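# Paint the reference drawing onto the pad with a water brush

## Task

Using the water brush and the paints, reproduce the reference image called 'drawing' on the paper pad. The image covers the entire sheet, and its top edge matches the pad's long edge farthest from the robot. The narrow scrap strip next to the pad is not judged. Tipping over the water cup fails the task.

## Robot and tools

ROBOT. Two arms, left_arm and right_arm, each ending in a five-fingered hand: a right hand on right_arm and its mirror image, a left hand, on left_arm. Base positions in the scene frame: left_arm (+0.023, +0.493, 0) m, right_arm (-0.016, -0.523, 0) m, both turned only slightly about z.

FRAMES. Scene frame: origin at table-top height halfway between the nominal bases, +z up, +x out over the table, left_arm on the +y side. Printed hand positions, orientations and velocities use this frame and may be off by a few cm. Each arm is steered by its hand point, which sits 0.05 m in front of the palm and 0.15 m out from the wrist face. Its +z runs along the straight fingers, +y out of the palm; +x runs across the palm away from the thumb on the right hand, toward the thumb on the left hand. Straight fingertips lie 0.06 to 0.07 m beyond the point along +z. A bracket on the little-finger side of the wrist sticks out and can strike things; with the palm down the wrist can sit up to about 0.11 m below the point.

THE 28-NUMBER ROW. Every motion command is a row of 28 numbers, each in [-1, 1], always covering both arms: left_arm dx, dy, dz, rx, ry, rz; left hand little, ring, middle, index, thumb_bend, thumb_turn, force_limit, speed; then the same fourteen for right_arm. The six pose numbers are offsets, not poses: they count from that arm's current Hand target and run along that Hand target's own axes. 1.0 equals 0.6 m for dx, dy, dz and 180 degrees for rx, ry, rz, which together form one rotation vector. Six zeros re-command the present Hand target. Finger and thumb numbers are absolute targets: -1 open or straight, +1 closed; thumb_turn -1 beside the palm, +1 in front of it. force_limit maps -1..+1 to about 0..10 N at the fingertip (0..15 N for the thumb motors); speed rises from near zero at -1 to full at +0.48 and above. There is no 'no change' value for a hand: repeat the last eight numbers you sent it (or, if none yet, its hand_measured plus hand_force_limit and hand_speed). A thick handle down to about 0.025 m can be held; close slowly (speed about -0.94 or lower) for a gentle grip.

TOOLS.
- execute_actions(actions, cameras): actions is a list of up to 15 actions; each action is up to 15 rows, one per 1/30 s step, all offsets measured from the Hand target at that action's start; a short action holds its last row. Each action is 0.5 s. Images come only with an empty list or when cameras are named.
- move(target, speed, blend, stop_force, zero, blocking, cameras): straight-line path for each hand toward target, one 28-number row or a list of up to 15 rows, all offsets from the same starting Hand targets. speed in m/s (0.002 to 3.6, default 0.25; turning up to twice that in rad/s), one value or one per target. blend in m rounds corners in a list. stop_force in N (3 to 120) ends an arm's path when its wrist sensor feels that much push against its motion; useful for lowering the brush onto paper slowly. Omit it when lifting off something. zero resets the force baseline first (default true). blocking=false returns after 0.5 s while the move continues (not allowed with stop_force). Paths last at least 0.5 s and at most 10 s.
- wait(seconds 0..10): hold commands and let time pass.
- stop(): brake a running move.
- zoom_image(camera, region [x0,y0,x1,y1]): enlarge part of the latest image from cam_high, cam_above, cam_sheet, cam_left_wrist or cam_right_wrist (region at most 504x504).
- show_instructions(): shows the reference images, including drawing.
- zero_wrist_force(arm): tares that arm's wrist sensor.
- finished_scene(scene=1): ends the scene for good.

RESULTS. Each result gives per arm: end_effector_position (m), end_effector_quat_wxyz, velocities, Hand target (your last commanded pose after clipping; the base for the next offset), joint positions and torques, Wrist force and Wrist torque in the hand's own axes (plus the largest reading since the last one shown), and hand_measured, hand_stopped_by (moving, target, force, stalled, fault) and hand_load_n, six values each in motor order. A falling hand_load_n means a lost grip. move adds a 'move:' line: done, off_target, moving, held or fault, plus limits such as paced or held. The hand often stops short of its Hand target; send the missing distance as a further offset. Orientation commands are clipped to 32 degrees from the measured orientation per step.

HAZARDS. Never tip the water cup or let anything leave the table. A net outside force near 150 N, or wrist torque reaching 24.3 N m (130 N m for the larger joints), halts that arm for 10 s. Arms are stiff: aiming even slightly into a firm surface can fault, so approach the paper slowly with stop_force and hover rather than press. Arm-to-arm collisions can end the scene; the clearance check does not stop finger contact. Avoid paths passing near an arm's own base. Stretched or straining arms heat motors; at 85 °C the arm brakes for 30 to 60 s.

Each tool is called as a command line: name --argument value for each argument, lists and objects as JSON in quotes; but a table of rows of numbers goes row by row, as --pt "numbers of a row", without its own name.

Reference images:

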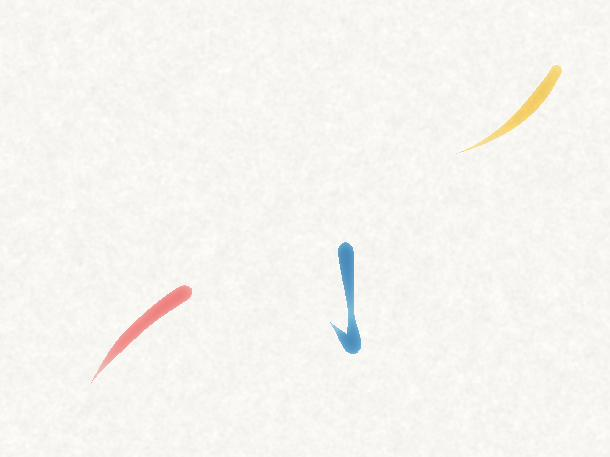

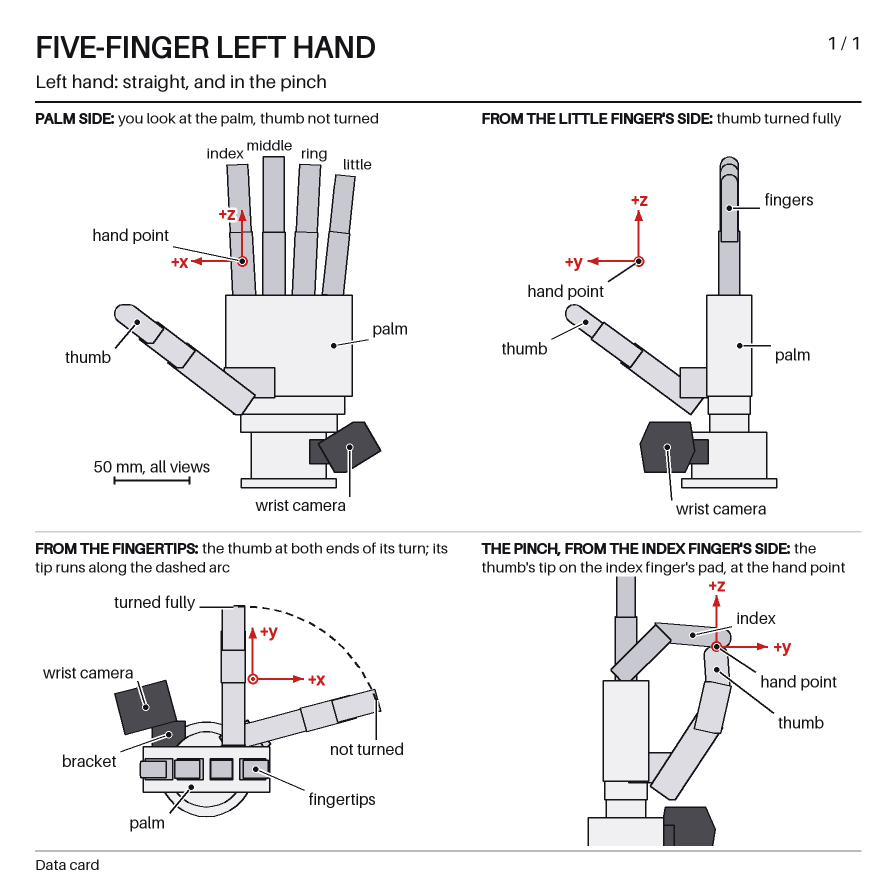

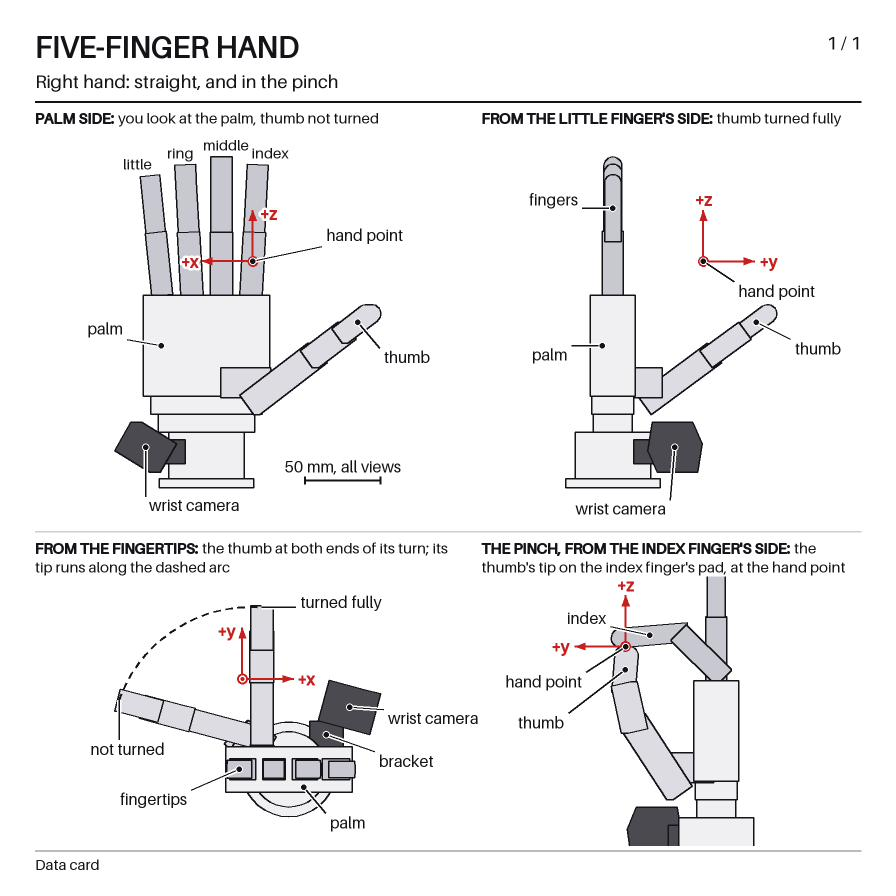

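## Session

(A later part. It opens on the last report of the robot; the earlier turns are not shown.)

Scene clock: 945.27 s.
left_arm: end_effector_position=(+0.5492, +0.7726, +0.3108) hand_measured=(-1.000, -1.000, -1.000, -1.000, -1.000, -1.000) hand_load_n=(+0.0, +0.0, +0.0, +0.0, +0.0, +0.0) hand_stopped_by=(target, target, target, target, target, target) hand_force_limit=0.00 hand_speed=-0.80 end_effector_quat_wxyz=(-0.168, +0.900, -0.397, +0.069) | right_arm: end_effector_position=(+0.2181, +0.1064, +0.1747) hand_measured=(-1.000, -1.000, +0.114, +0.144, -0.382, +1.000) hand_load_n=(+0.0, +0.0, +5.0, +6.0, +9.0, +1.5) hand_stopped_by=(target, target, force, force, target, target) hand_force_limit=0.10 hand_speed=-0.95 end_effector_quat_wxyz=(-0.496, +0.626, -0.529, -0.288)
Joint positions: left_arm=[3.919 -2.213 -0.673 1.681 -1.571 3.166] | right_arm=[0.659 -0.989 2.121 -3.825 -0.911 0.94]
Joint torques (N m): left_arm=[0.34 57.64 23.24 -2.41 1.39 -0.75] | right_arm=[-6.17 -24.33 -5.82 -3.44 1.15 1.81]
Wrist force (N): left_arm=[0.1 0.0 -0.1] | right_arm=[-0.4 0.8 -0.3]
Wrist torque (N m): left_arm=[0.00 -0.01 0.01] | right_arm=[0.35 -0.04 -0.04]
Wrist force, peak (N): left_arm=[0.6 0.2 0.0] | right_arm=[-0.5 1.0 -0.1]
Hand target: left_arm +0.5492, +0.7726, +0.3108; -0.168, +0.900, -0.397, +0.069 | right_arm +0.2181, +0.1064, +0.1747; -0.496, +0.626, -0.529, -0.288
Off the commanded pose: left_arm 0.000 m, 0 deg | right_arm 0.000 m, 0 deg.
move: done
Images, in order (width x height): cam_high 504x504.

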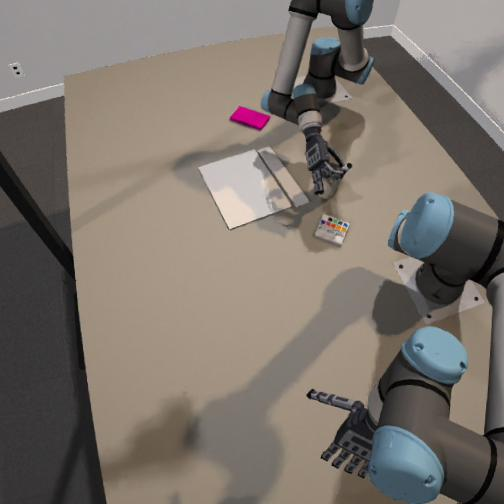

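move --pt "0 0 0 0 0 0 -1 -1 -1 -1 -1 -1 0 -0.8 -0.2066 -0.0738 -0.0801 0 0 0 -1 -1 0.5 0.5 -0.38 1 0.1 -0.95" --pt "0 0 0 0 0 0 -1 -1 -1 -1 -1 -1 0 -0.8 -0.2785 -0.0108 0.1192 -0.2951 -0.1054 -0.1145 -1 -1 0.5 0.5 -0.38 1 0.1 -0.95" --cameras '["all"]' --speed 0.15 --blend '[0.01,0]'

zoom_image --camera "cam_high" --region '[290, 130, 400, 250]'

zoom_image --camera "cam_right_wrist" --region '[336, 0, 672, 300]'

Scene clock: 1000.37 s.
left_arm: end_effector_position=(+0.5492, +0.7726, +0.3108) hand_measured=(-1.000, -1.000, -1.000, -1.000, -1.000, -1.000) hand_load_n=(+0.0, +0.0, +0.0, +0.0, +0.0, +0.0) hand_stopped_by=(target, target, target, target, target, target) hand_force_limit=0.00 hand_speed=-0.80 end_effector_quat_wxyz=(-0.168, +0.900, -0.397, +0.069) | right_arm: end_effector_position=(+0.1899, +0.2352, +0.3000) hand_measured=(-1.000, -1.000, +0.114, +0.144, -0.382, +1.000) hand_load_n=(+0.0, +0.0, +6.0, +5.5, +8.5, +1.0) hand_stopped_by=(target, target, force, force, target, target) hand_force_limit=0.10 hand_speed=-0.95 end_effector_quat_wxyz=(-0.285, +0.807, -0.144, -0.497)
Joint positions: left_arm=[3.919 -2.213 -0.673 1.681 -1.571 3.166] | right_arm=[0.793 -0.813 1.016 -1.628 -0.355 -0.499]
Joint torques (N m): left_arm=[0.64 57.38 24.01 -2.3 1.44 -0.57] | right_arm=[9.36 -43.42 -34.16 -0.61 0.27 -1.9]
Wrist force (N): left_arm=[0.1 0.1 -0.1] | right_arm=[-0.3 0.7 0.6]
Wrist torque (N m): left_arm=[0.01 -0.01 0.00] | right_arm=[0.32 -0.10 0.06]
Wrist force, peak (N): left_arm=[0.5 -0.1 -0.5] | right_arm=[0.7 1.3 0.3]
Hand target: left_arm +0.5492, +0.7726, +0.3108; -0.168, +0.900, -0.397, +0.069 | right_arm +0.1899, +0.2352, +0.3000; -0.285, +0.807, -0.144, -0.497
Off the commanded pose: left_arm 0.000 m, 0 deg | right_arm 0.000 m, 0 deg.
move: done

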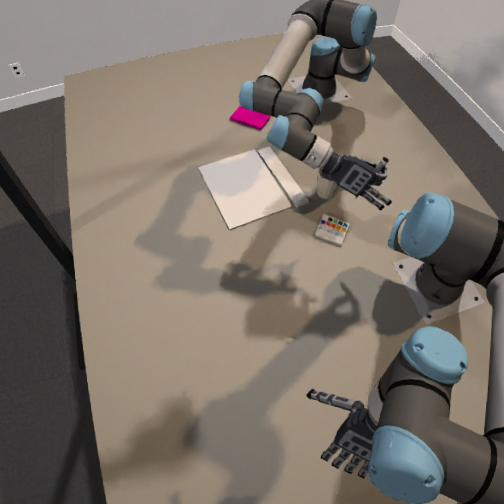

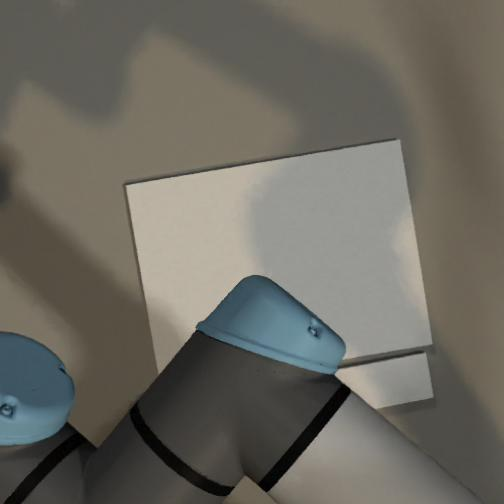

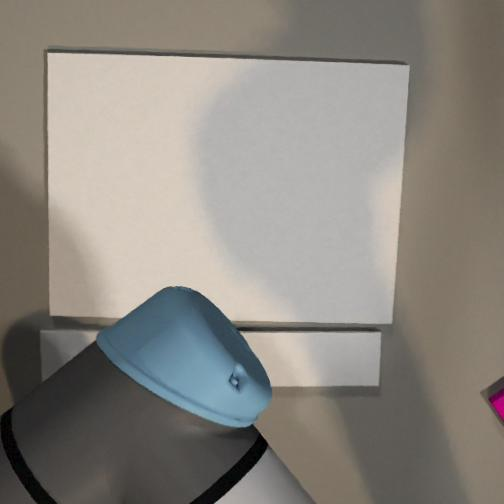

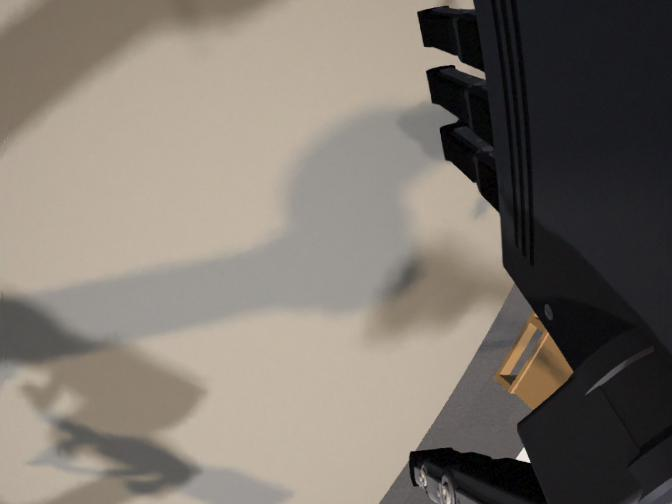

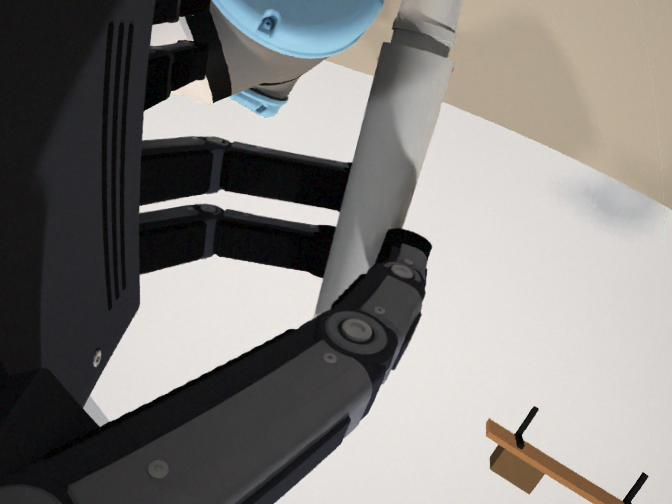

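Scaled by 4.200 from the camera's 504x504 image, which has a finer 720x720 frame.

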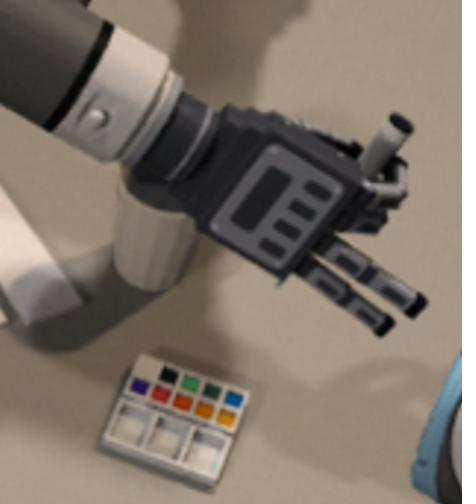

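Scaled by 1.500 from the camera's 672x504 image, which has a finer 960x720 frame.

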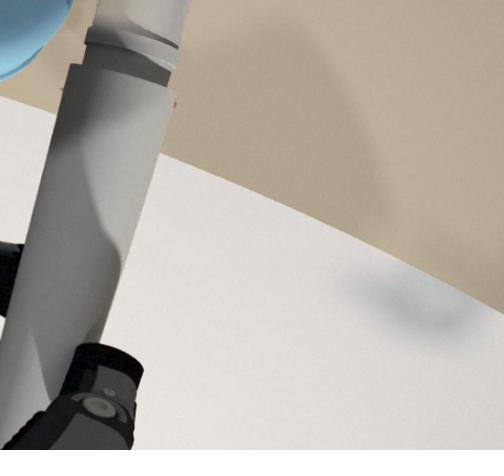

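move --target '[0,0,0,0,0,0,-1,-1,-1,-1,-1,-1,0,-0.8,0.1476,0.0527,0.0572,0,0,0,-1,-1,0.5,0.5,-0.38,1,0.1,-0.95]' --cameras '["cam_high","cam_right_wrist"]' --speed 0.1

zoom_image --camera "cam_high" --region '[300, 160, 400, 260]'

Scene clock: 1008.00 s.
left_arm: end_effector_position=(+0.5492, +0.7726, +0.3108) hand_measured=(-1.000, -1.000, -1.000, -1.000, -1.000, -1.000) hand_load_n=(+0.0, +0.0, +0.0, +0.0, +0.0, +0.0) hand_stopped_by=(target, target, target, target, target, target) hand_force_limit=0.00 hand_speed=-0.80 end_effector_quat_wxyz=(-0.168, +0.900, -0.397, +0.069) | right_arm: end_effector_position=(+0.1900, +0.2352, +0.1999) hand_measured=(-1.000, -1.000, +0.114, +0.144, -0.382, +1.000) hand_load_n=(+0.0, -0.5, +6.0, +5.5, +9.0, +1.0) hand_stopped_by=(target, target, force, force, target, target) hand_force_limit=0.10 hand_speed=-0.95 end_effector_quat_wxyz=(-0.285, +0.807, -0.144, -0.497)
Joint positions: left_arm=[3.919 -2.213 -0.673 1.681 -1.571 3.166] | right_arm=[0.793 -0.733 1.138 -1.83 -0.355 -0.5]
Joint torques (N m): left_arm=[-0.09 57.41 24.22 -2.36 1.38 -0.88] | right_arm=[-8.25 -43.5 -9.28 -3.58 2.95 1.78]
Wrist force (N): left_arm=[0.4 0.0 0.0] | right_arm=[-0.4 0.6 0.5]
Wrist torque (N m): left_arm=[-0.01 -0.06 0.02] | right_arm=[0.32 -0.07 -0.05]
Wrist force, peak (N): left_arm=[0.5 0.3 -0.3] | right_arm=[0.2 1.0 0.8]
Hand target: left_arm +0.5492, +0.7726, +0.3108; -0.168, +0.900, -0.397, +0.069 | right_arm +0.1900, +0.2352, +0.1999; -0.285, +0.807, -0.144, -0.497
Off the commanded pose: left_arm 0.000 m, 0 deg | right_arm 0.000 m, 0 deg.
move: done
Images, in order (width x height): cam_high 504x504, cam_right_wrist 672x504.

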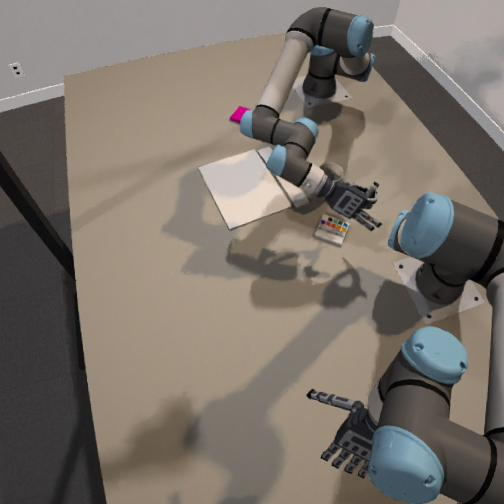

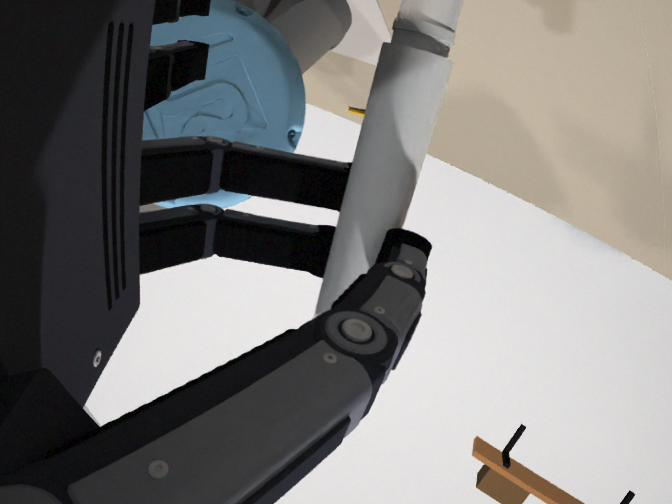

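Scaled by 5.040 from the camera's 504x504 image, which has a finer 720x720 frame.

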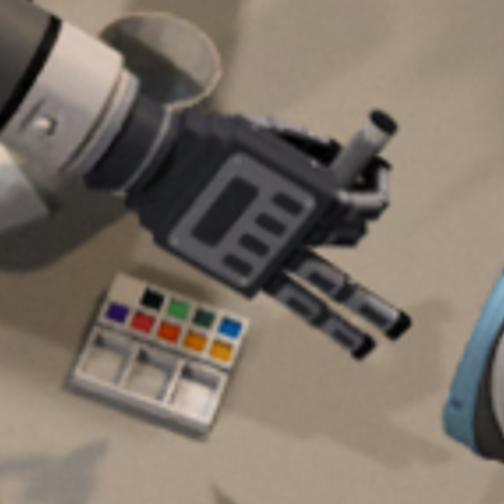

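move --target '[0.2528,0.4922,-0.2423,-0.2614,-0.0886,0.1701,-1,-1,-1,-1,-1,-1,0,-0.8,0,0,0,0,0,0,-1,-1,0.5,0.5,-0.38,1,0.1,-0.95]' --cameras '["cam_high","cam_left_wrist"]' --speed 0.15

Scene clock: 1088.10 s.
left_arm: end_effector_position=(+0.4101, +0.4392, +0.3396) hand_measured=(-1.000, -1.000, -1.000, -1.000, -1.000, -1.000) hand_load_n=(+0.0, +0.0, +0.0, +0.0, +0.0, +0.0) hand_stopped_by=(target, target, target, target, target, target) hand_force_limit=0.00 hand_speed=-0.80 end_effector_quat_wxyz=(+0.136, +0.759, -0.581, -0.258) | right_arm: end_effector_position=(+0.1900, +0.2352, +0.1999) hand_measured=(-1.000, -1.000, +0.114, +0.144, -0.382, +1.000) hand_load_n=(+0.0, +0.0, +5.5, +5.5, +8.5, +0.5) hand_stopped_by=(target, target, force, force, target, target) hand_force_limit=0.10 hand_speed=-0.95 end_effector_quat_wxyz=(-0.285, +0.807, -0.144, -0.497)
Joint positions: left_arm=[3.337 -2.191 -1.046 1.103 -1.764 3.005] | right_arm=[0.793 -0.733 1.138 -1.83 -0.355 -0.499]
Joint torques (N m): left_arm=[-8.83 34.25 9.54 -4.95 1.68 -1.52] | right_arm=[-8.24 -50.15 -9.88 -3.46 2.75 1.82]
Wrist force (N): left_arm=[0.5 -1.3 -0.5] | right_arm=[-0.2 0.5 0.3]
Wrist torque (N m): left_arm=[-0.11 -0.06 0.17] | right_arm=[0.32 -0.08 -0.06]
Wrist force, peak (N): left_arm=[0.8 -1.3 -0.2] | right_arm=[-0.4 0.7 0.8]
Hand target: left_arm +0.4100, +0.4391, +0.3397; +0.136, +0.759, -0.582, -0.258 | right_arm +0.1900, +0.2352, +0.1999; -0.285, +0.807, -0.144, -0.497
Off the commanded pose: left_arm 0.000 m, 0 deg | right_arm 0.000 m, 0 deg.
move: done
Images, in order (width x height): cam_high 504x504, cam_left_wrist 672x504.

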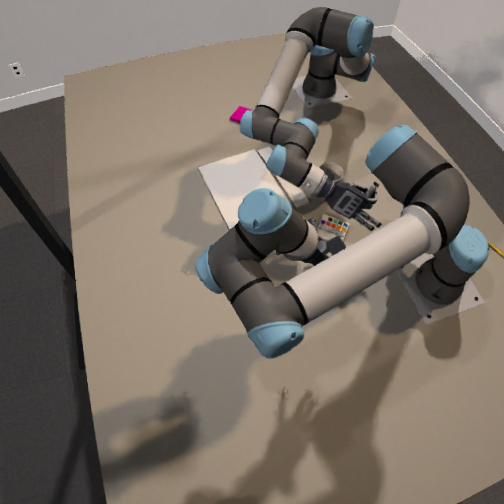

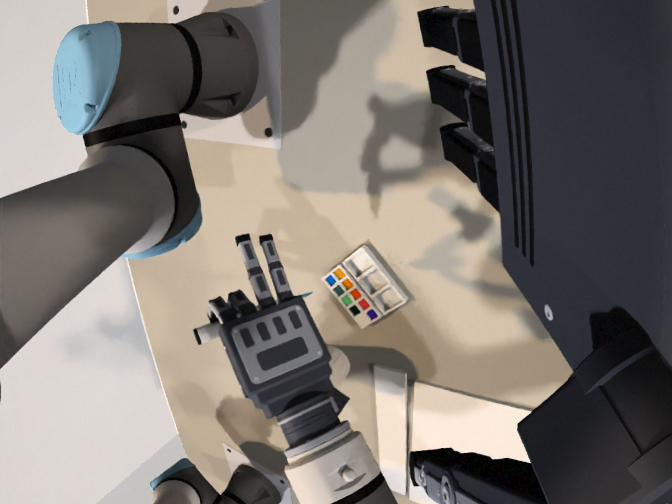

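zoom_image --camera "cam_left_wrist" --region '[260, 220, 420, 340]'

Scaled by 3.150 from the camera's 672x504 image, which has a finer 960x720 frame.

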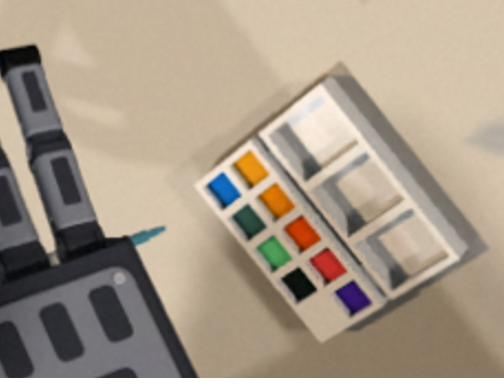

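zoom_image --camera "cam_left_wrist" --region '[320, 255, 385, 325]'

show_instructions

Scaled by 7.200 from the camera's 672x504 image, which has a finer 960x720 frame.

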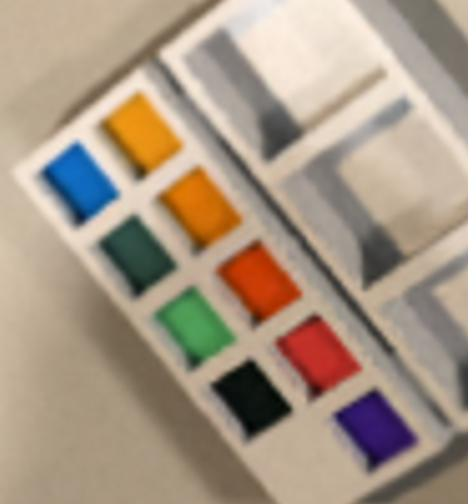

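Reference images for this scene: drawing, FIVE-FINGER LEFT HAND page 1, FIVE-FINGER HAND page 1.

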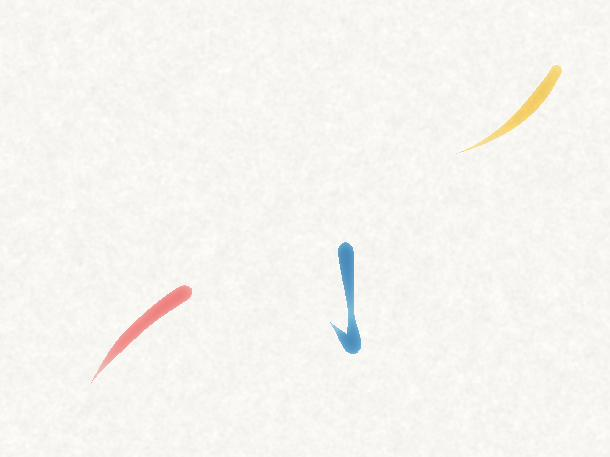

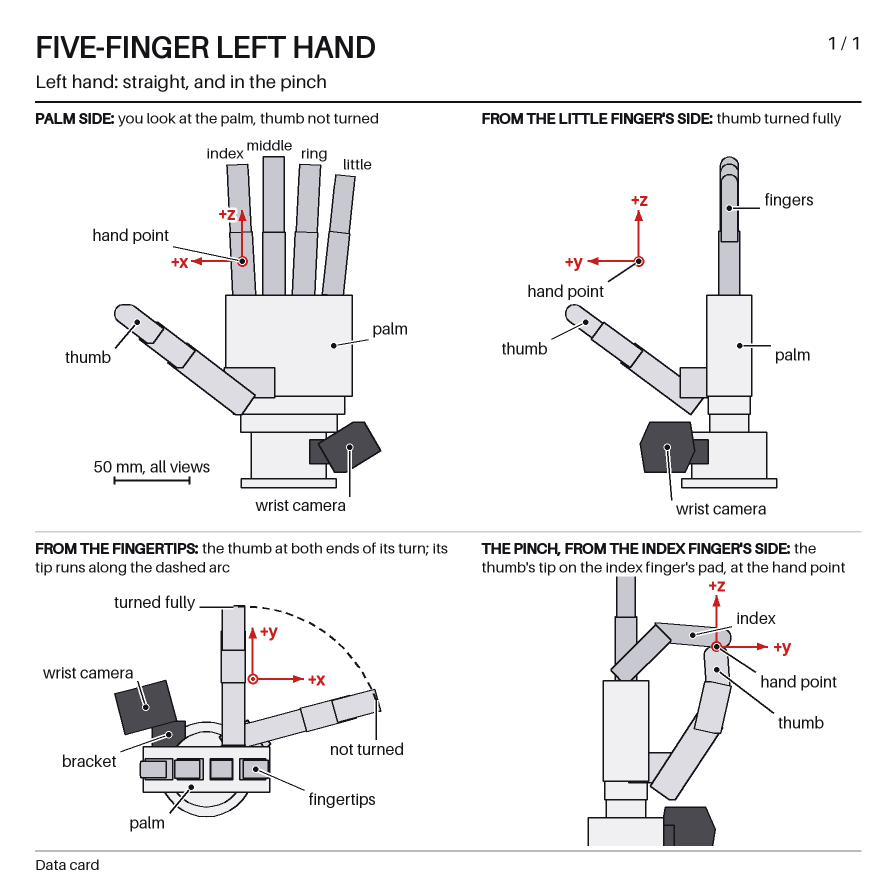

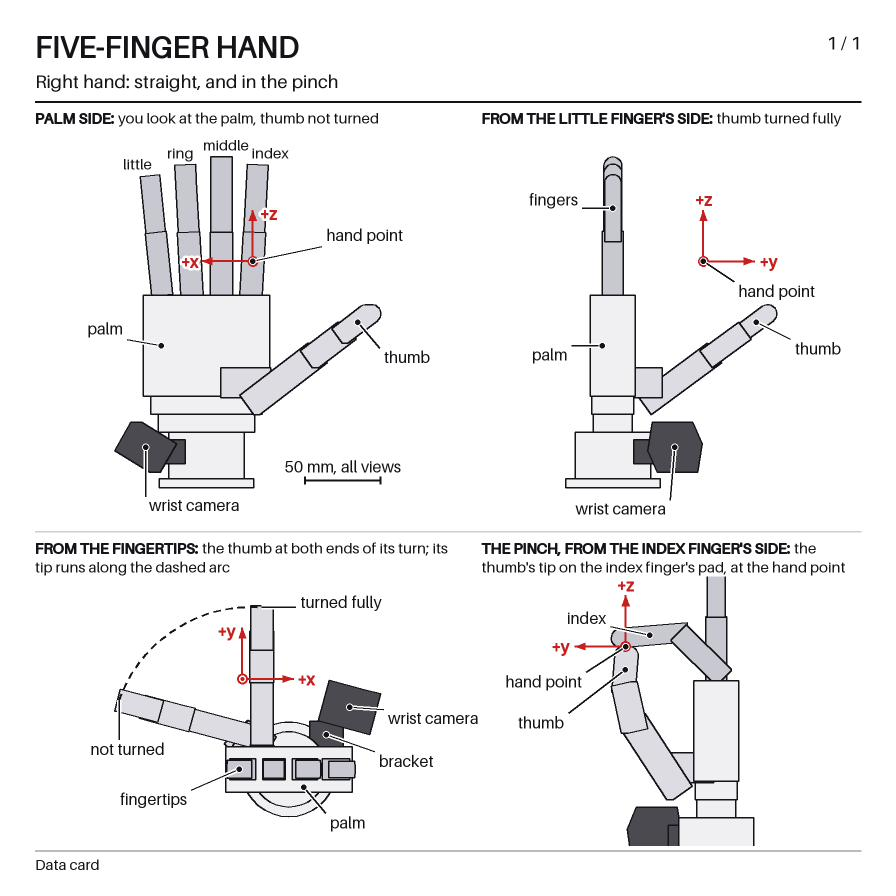

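move --target '[0,0,0,0,0,0,-1,-1,-1,-1,-1,-1,0,-0.8,0.0643,-0.007,0.0352,0,0,0,-1,-1,0.5,0.5,-0.38,1,0.1,-0.95]' --cameras '["cam_left_wrist"]' --speed 0.1

zoom_image --camera "cam_left_wrist" --region '[280, 230, 400, 330]'

Scene clock: 1105.60 s.
left_arm: end_effector_position=(+0.4100, +0.4391, +0.3397) hand_measured=(-1.000, -1.000, -1.000, -1.000, -1.000, -1.000) hand_load_n=(+0.0, +0.0, +0.0, +0.0, +0.0, +0.0) hand_stopped_by=(target, target, target, target, target, target) hand_force_limit=0.00 hand_speed=-0.80 end_effector_quat_wxyz=(+0.136, +0.759, -0.582, -0.258) | right_arm: end_effector_position=(+0.1949, +0.2532, +0.1599) hand_measured=(-1.000, -1.000, +0.114, +0.144, -0.382, +1.000) hand_load_n=(+0.0, +0.0, +5.5, +5.5, +8.5, +1.0) hand_stopped_by=(target, target, force, force, target, target) hand_force_limit=0.10 hand_speed=-0.95 end_effector_quat_wxyz=(-0.285, +0.807, -0.144, -0.497)
Joint positions: left_arm=[3.337 -2.191 -1.047 1.103 -1.764 3.005] | right_arm=[0.804 -0.645 1.089 -1.898 -0.353 -0.468]
Joint torques (N m): left_arm=[-11.67 57.11 9.9 -5.11 1.83 -1.47] | right_arm=[8.97 -47.52 -32.36 -3.72 2.86 1.92]
Wrist force (N): left_arm=[0.6 -1.1 -0.5] | right_arm=[-0.3 0.6 0.4]
Wrist torque (N m): left_arm=[-0.08 -0.09 0.17] | right_arm=[0.32 -0.09 -0.07]
Wrist force, peak (N): left_arm=[0.5 -1.7 -0.2] | right_arm=[-1.1 0.6 0.3]
Hand target: left_arm +0.4100, +0.4391, +0.3397; +0.136, +0.759, -0.582, -0.258 | right_arm +0.1949, +0.2532, +0.1598; -0.285, +0.807, -0.144, -0.497
Off the commanded pose: left_arm 0.000 m, 0 deg | right_arm 0.000 m, 0 deg.
move: done
Images, in order (width x height): cam_left_wrist 672x504.

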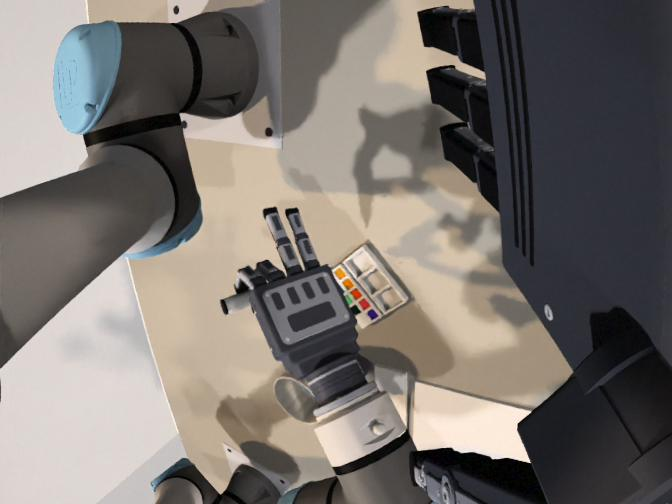

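Scaled by 4.200 from the camera's 672x504 image, which has a finer 960x720 frame.

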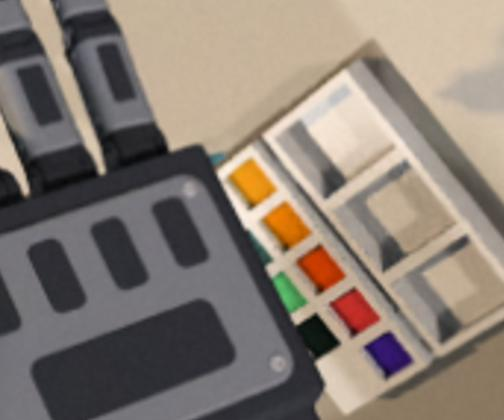

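move --target '[0,0,0,0,0,0,-1,-1,-1,-1,-1,-1,0,-0.8,-0.0295,-0.0106,-0.0115,0,0,0,-1,-1,0.5,0.5,-0.38,1,0.1,-0.95]' --cameras '["cam_left_wrist"]' --speed 0.1

zoom_image --camera "cam_left_wrist" --region '[280, 230, 400, 330]'

Scene clock: 1121.83 s.
left_arm: end_effector_position=(+0.4100, +0.4391, +0.3397) hand_measured=(-1.000, -1.000, -1.000, -1.000, -1.000, -1.000) hand_load_n=(+0.0, +0.0, +0.0, +0.0, +0.0, +0.0) hand_stopped_by=(target, target, target, target, target, target) hand_force_limit=0.00 hand_speed=-0.80 end_effector_quat_wxyz=(+0.136, +0.759, -0.582, -0.258) | right_arm: end_effector_position=(+0.1949, +0.2532, +0.1798) hand_measured=(-1.000, -1.000, +0.114, +0.144, -0.382, +1.000) hand_load_n=(+0.0, +0.0, +5.5, +5.5, +8.5, +1.0) hand_stopped_by=(target, target, force, force, target, target) hand_force_limit=0.10 hand_speed=-0.95 end_effector_quat_wxyz=(-0.285, +0.807, -0.144, -0.497)
Joint positions: left_arm=[3.337 -2.191 -1.047 1.103 -1.764 3.005] | right_arm=[0.804 -0.666 1.075 -1.863 -0.353 -0.468]
Joint torques (N m): left_arm=[-12.32 56.45 9.1 -4.93 1.53 -1.41] | right_arm=[6.65 -71.87 -34.3 -0.26 2.24 -1.89]
Wrist force (N): left_arm=[0.6 -1.0 -0.5] | right_arm=[-0.4 0.6 0.4]
Wrist torque (N m): left_arm=[-0.06 -0.09 0.16] | right_arm=[0.32 -0.08 -0.01]
Wrist force, peak (N): left_arm=[0.6 -1.6 -0.4] | right_arm=[0.1 1.0 0.5]
Hand target: left_arm +0.4100, +0.4391, +0.3397; +0.136, +0.759, -0.582, -0.258 | right_arm +0.1949, +0.2532, +0.1799; -0.285, +0.807, -0.144, -0.497
Off the commanded pose: left_arm 0.000 m, 0 deg | right_arm 0.000 m, 0 deg.
move: done
Images, in order (width x height): cam_left_wrist 672x504.

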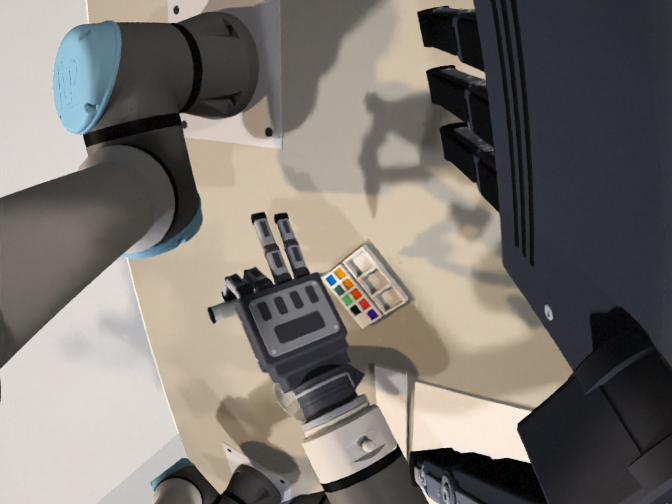

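Scaled by 4.200 from the camera's 672x504 image, which has a finer 960x720 frame.

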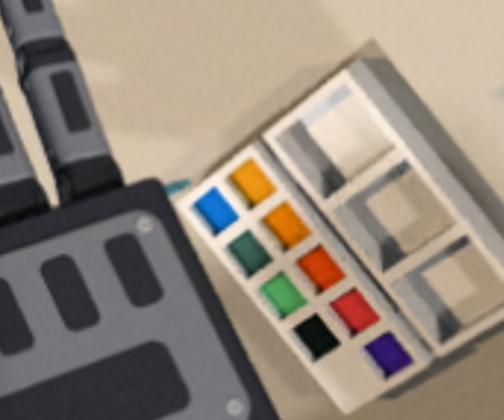

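move --target '[0,0,0,0,0,0,-1,-1,-1,-1,-1,-1,0,-0.8,0.0360,0.0385,-0.0067,0,0,0,-1,-1,0.5,0.5,-0.38,1,0.1,-0.95]' --cameras '["cam_left_wrist"]' --speed 0.1

zoom_image --camera "cam_left_wrist" --region '[280, 230, 400, 330]'

Scene clock: 1139.37 s.
left_arm: end_effector_position=(+0.4100, +0.4391, +0.3397) hand_measured=(-1.000, -1.000, -1.000, -1.000, -1.000, -1.000) hand_load_n=(+0.0, +0.0, +0.0, +0.0, +0.0, +0.0) hand_stopped_by=(target, target, target, target, target, target) hand_force_limit=0.00 hand_speed=-0.80 end_effector_quat_wxyz=(+0.136, +0.759, -0.582, -0.258) | right_arm: end_effector_position=(+0.1959, +0.2336, +0.1549) hand_measured=(-1.000, -1.000, +0.114, +0.144, -0.382, +1.000) hand_load_n=(+0.0, +0.0, +6.0, +5.5, +9.0, +1.0) hand_stopped_by=(target, target, force, force, target, target) hand_force_limit=0.10 hand_speed=-0.95 end_effector_quat_wxyz=(-0.285, +0.807, -0.144, -0.497)
Joint positions: left_arm=[3.337 -2.191 -1.047 1.103 -1.764 3.005] | right_arm=[0.786 -0.68 1.159 -1.885 -0.356 -0.519]
Joint torques (N m): left_arm=[-12.14 56.91 10.37 -4.88 1.55 -1.46] | right_arm=[-7.78 -70.43 -9.6 -3.56 0.2 -1.92]
Wrist force (N): left_arm=[0.6 -1.2 -0.4] | right_arm=[-0.3 0.8 0.6]
Wrist torque (N m): left_arm=[-0.10 -0.08 0.17] | right_arm=[0.34 -0.08 0.06]
Wrist force, peak (N): left_arm=[0.7 -1.3 -0.8] | right_arm=[-0.1 1.1 0.2]
Hand target: left_arm +0.4100, +0.4391, +0.3397; +0.136, +0.759, -0.582, -0.258 | right_arm +0.1959, +0.2335, +0.1548; -0.285, +0.807, -0.144, -0.497
Off the commanded pose: left_arm 0.000 m, 0 deg | right_arm 0.000 m, 0 deg.
move: done
Images, in order (width x height): cam_left_wrist 672x504.

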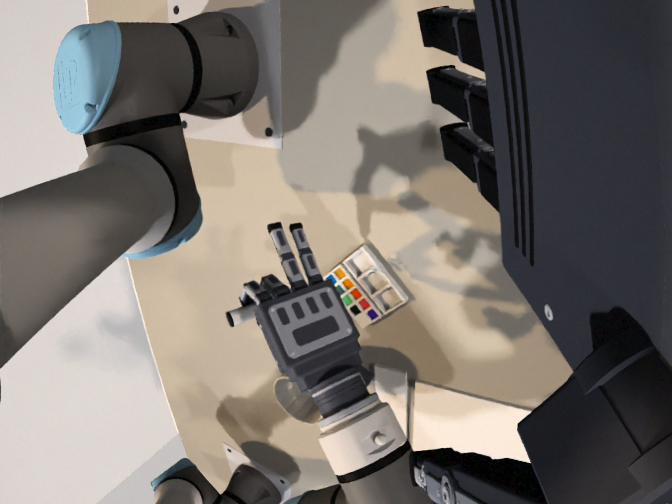

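Scaled by 4.200 from the camera's 672x504 image, which has a finer 960x720 frame.

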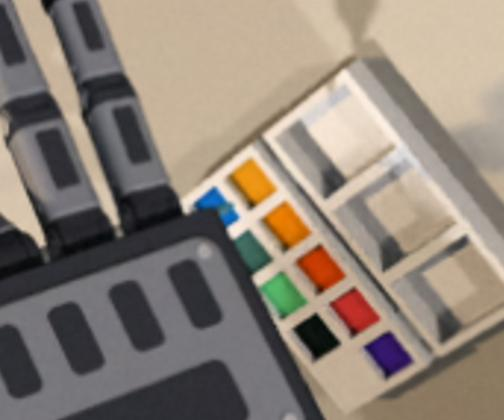

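zoom_image --camera "cam_left_wrist" --region '[315, 255, 365, 300]'

Scaled by 10.080 from the camera's 672x504 image, which has a finer 960x720 frame.

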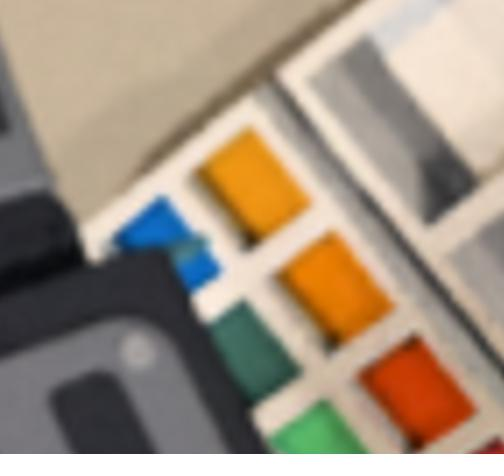

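move --target '[0,0,0,0,0,0,-1,-1,-1,-1,-1,-1,0,-0.8,0,0,0,0,0,0,-1,-1,0.5,0.5,-0.38,1,0.1,-0.95]' --cameras '[]'

move --target '[0,0,0,0,0,0,-1,-1,-1,-1,-1,-1,0,-0.8,0.0221,0.0102,0.0116,0,0,0,-1,-1,0.5,0.5,-0.38,1,0.1,-0.95]' --cameras '["cam_left_wrist"]' --speed 0.02 --stop_force 3

zoom_image --camera "cam_left_wrist" --region '[315, 255, 365, 300]'

Scene clock: 1149.33 s.
left_arm: end_effector_position=(+0.4100, +0.4391, +0.3397) hand_measured=(-1.000, -1.000, -1.000, -1.000, -1.000, -1.000) hand_load_n=(+0.0, +0.0, +0.0, +0.0, +0.0, +0.0) hand_stopped_by=(target, target, target, target, target, target) hand_force_limit=0.00 hand_speed=-0.80 end_effector_quat_wxyz=(+0.136, +0.759, -0.582, -0.258) | right_arm: end_effector_position=(+0.1959, +0.2335, +0.1548) hand_measured=(-1.000, -1.000, +0.114, +0.144, -0.382, +1.000) hand_load_n=(+0.0, +0.0, +6.0, +5.5, +8.5, +1.0) hand_stopped_by=(target, target, force, force, target, target) hand_force_limit=0.10 hand_speed=-0.95 end_effector_quat_wxyz=(-0.285, +0.807, -0.144, -0.497)
Joint positions: left_arm=[3.337 -2.191 -1.047 1.103 -1.764 3.005] | right_arm=[0.786 -0.68 1.159 -1.885 -0.356 -0.52]
Joint torques (N m): left_arm=[-11.28 56.87 8.79 -4.97 1.64 -1.39] | right_arm=[-8.78 -71.68 -10.2 -3.63 0.38 -1.74]
Wrist force (N): left_arm=[0.7 -1.2 -0.3] | right_arm=[-0.4 0.8 0.3]
Wrist torque (N m): left_arm=[-0.10 -0.09 0.18] | right_arm=[0.35 -0.07 0.05]
Wrist force, peak (N): left_arm=[0.4 -1.6 -0.5] | right_arm=[-0.6 0.9 0.3]
Hand target: left_arm +0.4100, +0.4391, +0.3397; +0.136, +0.759, -0.582, -0.258 | right_arm +0.1959, +0.2335, +0.1548; -0.285, +0.807, -0.144, -0.497
Off the commanded pose: left_arm 0.000 m, 0 deg | right_arm 0.000 m, 0 deg.
move: done
No camera images: "cameras" was empty.

Scene clock: 1151.03 s.
left_arm: end_effector_position=(+0.4100, +0.4391, +0.3397) hand_measured=(-1.000, -1.000, -1.000, -1.000, -1.000, -1.000) hand_load_n=(+0.0, +0.0, +0.0, +0.0, +0.0, +0.0) hand_stopped_by=(target, target, target, target, target, target) hand_force_limit=0.00 hand_speed=-0.80 end_effector_quat_wxyz=(+0.136, +0.759, -0.582, -0.258) | right_arm: end_effector_position=(+0.1939, +0.2335, +0.1388) hand_measured=(-1.000, -1.000, +0.114, +0.144, -0.382, +1.000) hand_load_n=(+0.0, +0.0, +5.5, +5.5, +8.5, +1.0) hand_stopped_by=(target, target, force, force, target, target) hand_force_limit=0.10 hand_speed=-0.95 end_effector_quat_wxyz=(-0.285, +0.807, -0.144, -0.497)
Joint positions: left_arm=[3.337 -2.191 -1.047 1.103 -1.764 3.005] | right_arm=[0.788 -0.663 1.173 -1.921 -0.356 -0.514]
Joint torques (N m): left_arm=[-11.32 56.56 9.69 -4.84 1.48 -1.34] | right_arm=[8.85 -44.38 -9.26 -3.47 3.02 2.01]
Wrist force (N): left_arm=[0.5 -1.2 -0.5] | right_arm=[-0.3 0.9 0.4]
Wrist torque (N m): left_arm=[-0.09 -0.07 0.16] | right_arm=[0.37 -0.08 -0.06]
Wrist force, peak (N): left_arm=[0.8 -1.5 -0.5] | right_arm=[-0.4 0.8 0.6]
Hand target: left_arm +0.4100, +0.4391, +0.3397; +0.136, +0.759, -0.582, -0.258 | right_arm +0.1939, +0.2335, +0.1388; -0.285, +0.807, -0.144, -0.497
Off the commanded pose: left_arm 0.000 m, 0 deg | right_arm 0.000 m, 0 deg.
move: done
Images, in order (width x height): cam_left_wrist 672x504.

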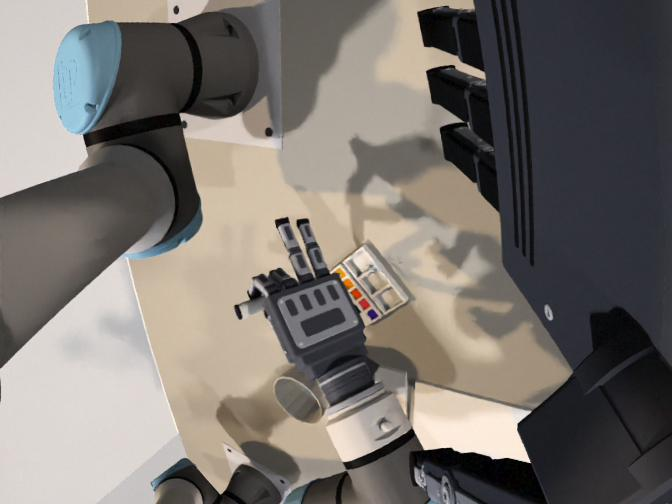

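Scaled by 10.080 from the camera's 672x504 image, which has a finer 960x720 frame.

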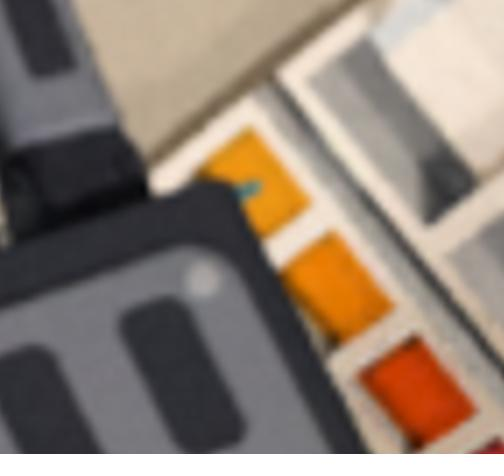

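move --target '[0,0,0,0,0,0,-1,-1,-1,-1,-1,-1,0,-0.8,0.0075,0.0071,0.0032,0,0,0,-1,-1,0.5,0.5,-0.38,1,0.1,-0.95]' --cameras '["cam_left_wrist"]' --speed 0.02 --stop_force 3

zoom_image --camera "cam_left_wrist" --region '[315, 255, 365, 300]'

Scene clock: 1158.77 s.
left_arm: end_effector_position=(+0.4100, +0.4391, +0.3397) hand_measured=(-1.000, -1.000, -1.000, -1.000, -1.000, -1.000) hand_load_n=(+0.0, +0.0, +0.0, +0.0, +0.0, +0.0) hand_stopped_by=(target, target, target, target, target, target) hand_force_limit=0.00 hand_speed=-0.80 end_effector_quat_wxyz=(+0.136, +0.759, -0.582, -0.258) | right_arm: end_effector_position=(+0.1924, +0.2315, +0.1328) hand_measured=(-1.000, -1.000, +0.114, +0.144, -0.382, +1.000) hand_load_n=(+0.0, +0.0, +5.5, +5.5, +8.5, +0.5) hand_stopped_by=(target, target, force, force, target, target) hand_force_limit=0.10 hand_speed=-0.95 end_effector_quat_wxyz=(-0.285, +0.807, -0.144, -0.497)
Joint positions: left_arm=[3.337 -2.191 -1.047 1.103 -1.764 3.005] | right_arm=[0.787 -0.661 1.187 -1.935 -0.356 -0.515]
Joint torques (N m): left_arm=[-11.43 57.41 9.47 -4.6 1.46 -1.46] | right_arm=[-9.47 -45.86 -9.15 -3.73 0.68 1.51]
Wrist force (N): left_arm=[0.4 -1.1 -0.5] | right_arm=[-0.4 0.7 0.4]
Wrist torque (N m): left_arm=[-0.08 -0.06 0.16] | right_arm=[0.33 -0.06 0.04]
Wrist force, peak (N): left_arm=[0.7 -1.6 -0.6] | right_arm=[-0.4 0.9 0.5]
Hand target: left_arm +0.4100, +0.4391, +0.3397; +0.136, +0.759, -0.582, -0.258 | right_arm +0.1924, +0.2315, +0.1328; -0.285, +0.807, -0.144, -0.497
Off the commanded pose: left_arm 0.000 m, 0 deg | right_arm 0.000 m, 0 deg.
move: done
Images, in order (width x height): cam_left_wrist 672x504.

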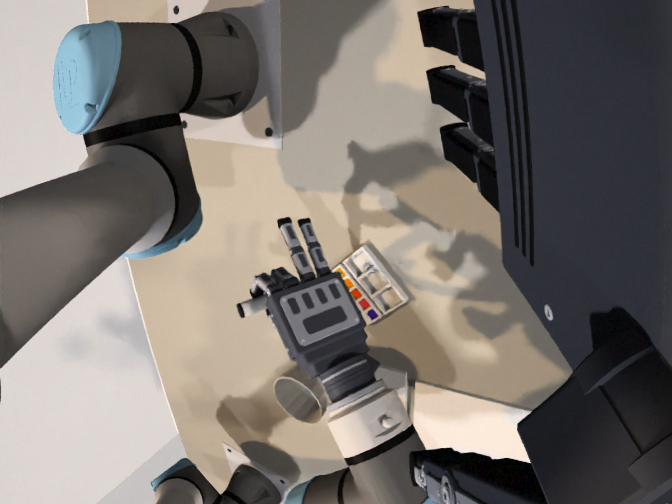

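Scaled by 10.080 from the camera's 672x504 image, which has a finer 960x720 frame.

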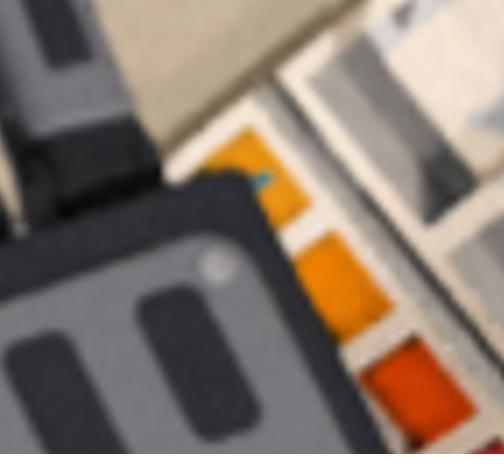

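move --target '[0,0,0,0,0,0,-1,-1,-1,-1,-1,-1,0,-0.8,0.0051,0.0094,0.0023,0,0,0,-1,-1,0.5,0.5,-0.38,1,0.1,-0.95]' --cameras '["cam_left_wrist"]' --speed 0.02 --stop_force 3

zoom_image --camera "cam_left_wrist" --region '[315, 255, 365, 300]'

Scene clock: 1162.90 s.
left_arm: end_effector_position=(+0.4100, +0.4391, +0.3397) hand_measured=(-1.000, -1.000, -1.000, -1.000, -1.000, -1.000) hand_load_n=(+0.0, +0.0, +0.0, +0.0, +0.0, +0.0) hand_stopped_by=(target, target, target, target, target, target) hand_force_limit=0.00 hand_speed=-0.80 end_effector_quat_wxyz=(+0.136, +0.759, -0.582, -0.258) | right_arm: end_effector_position=(+0.1899, +0.2280, +0.1278) hand_measured=(-1.000, -1.000, +0.114, +0.144, -0.382, +1.000) hand_load_n=(+0.0, +0.0, +5.5, +5.5, +8.5, +1.0) hand_stopped_by=(target, target, force, force, target, target) hand_force_limit=0.10 hand_speed=-0.95 end_effector_quat_wxyz=(-0.285, +0.807, -0.144, -0.497)
Joint positions: left_arm=[3.337 -2.191 -1.047 1.103 -1.764 3.005] | right_arm=[0.786 -0.664 1.207 -1.951 -0.356 -0.518]
Joint torques (N m): left_arm=[-11.02 57.23 10.06 -4.46 1.39 -1.34] | right_arm=[-9.03 -71.74 -9.01 -3.4 0.07 0.69]
Wrist force (N): left_arm=[0.8 -1.3 -0.5] | right_arm=[-0.1 0.8 0.4]
Wrist torque (N m): left_arm=[-0.10 -0.11 0.18] | right_arm=[0.35 -0.10 0.06]
Wrist force, peak (N): left_arm=[0.5 -1.6 -0.5] | right_arm=[-0.4 0.9 0.4]
Hand target: left_arm +0.4100, +0.4391, +0.3397; +0.136, +0.759, -0.582, -0.258 | right_arm +0.1899, +0.2280, +0.1278; -0.285, +0.807, -0.144, -0.497
Off the commanded pose: left_arm 0.000 m, 0 deg | right_arm 0.000 m, 0 deg.
move: done
Images, in order (width x height): cam_left_wrist 672x504.

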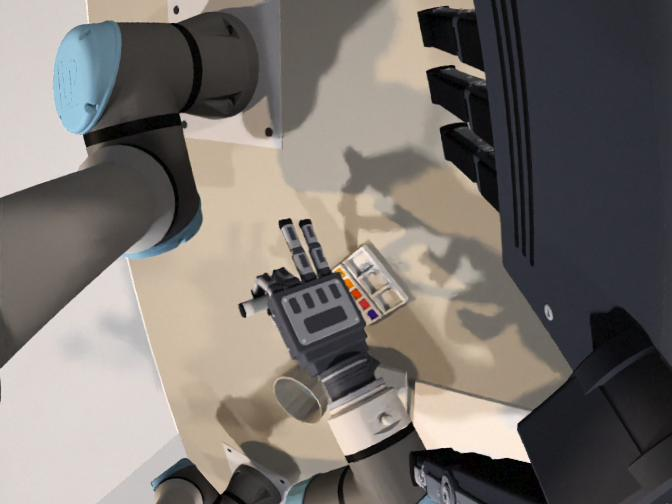

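Scaled by 10.080 from the camera's 672x504 image, which has a finer 960x720 frame.

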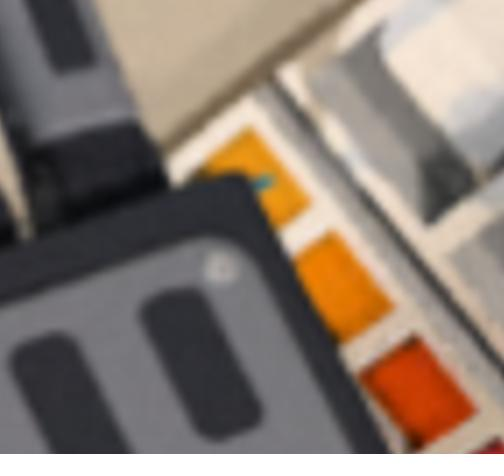

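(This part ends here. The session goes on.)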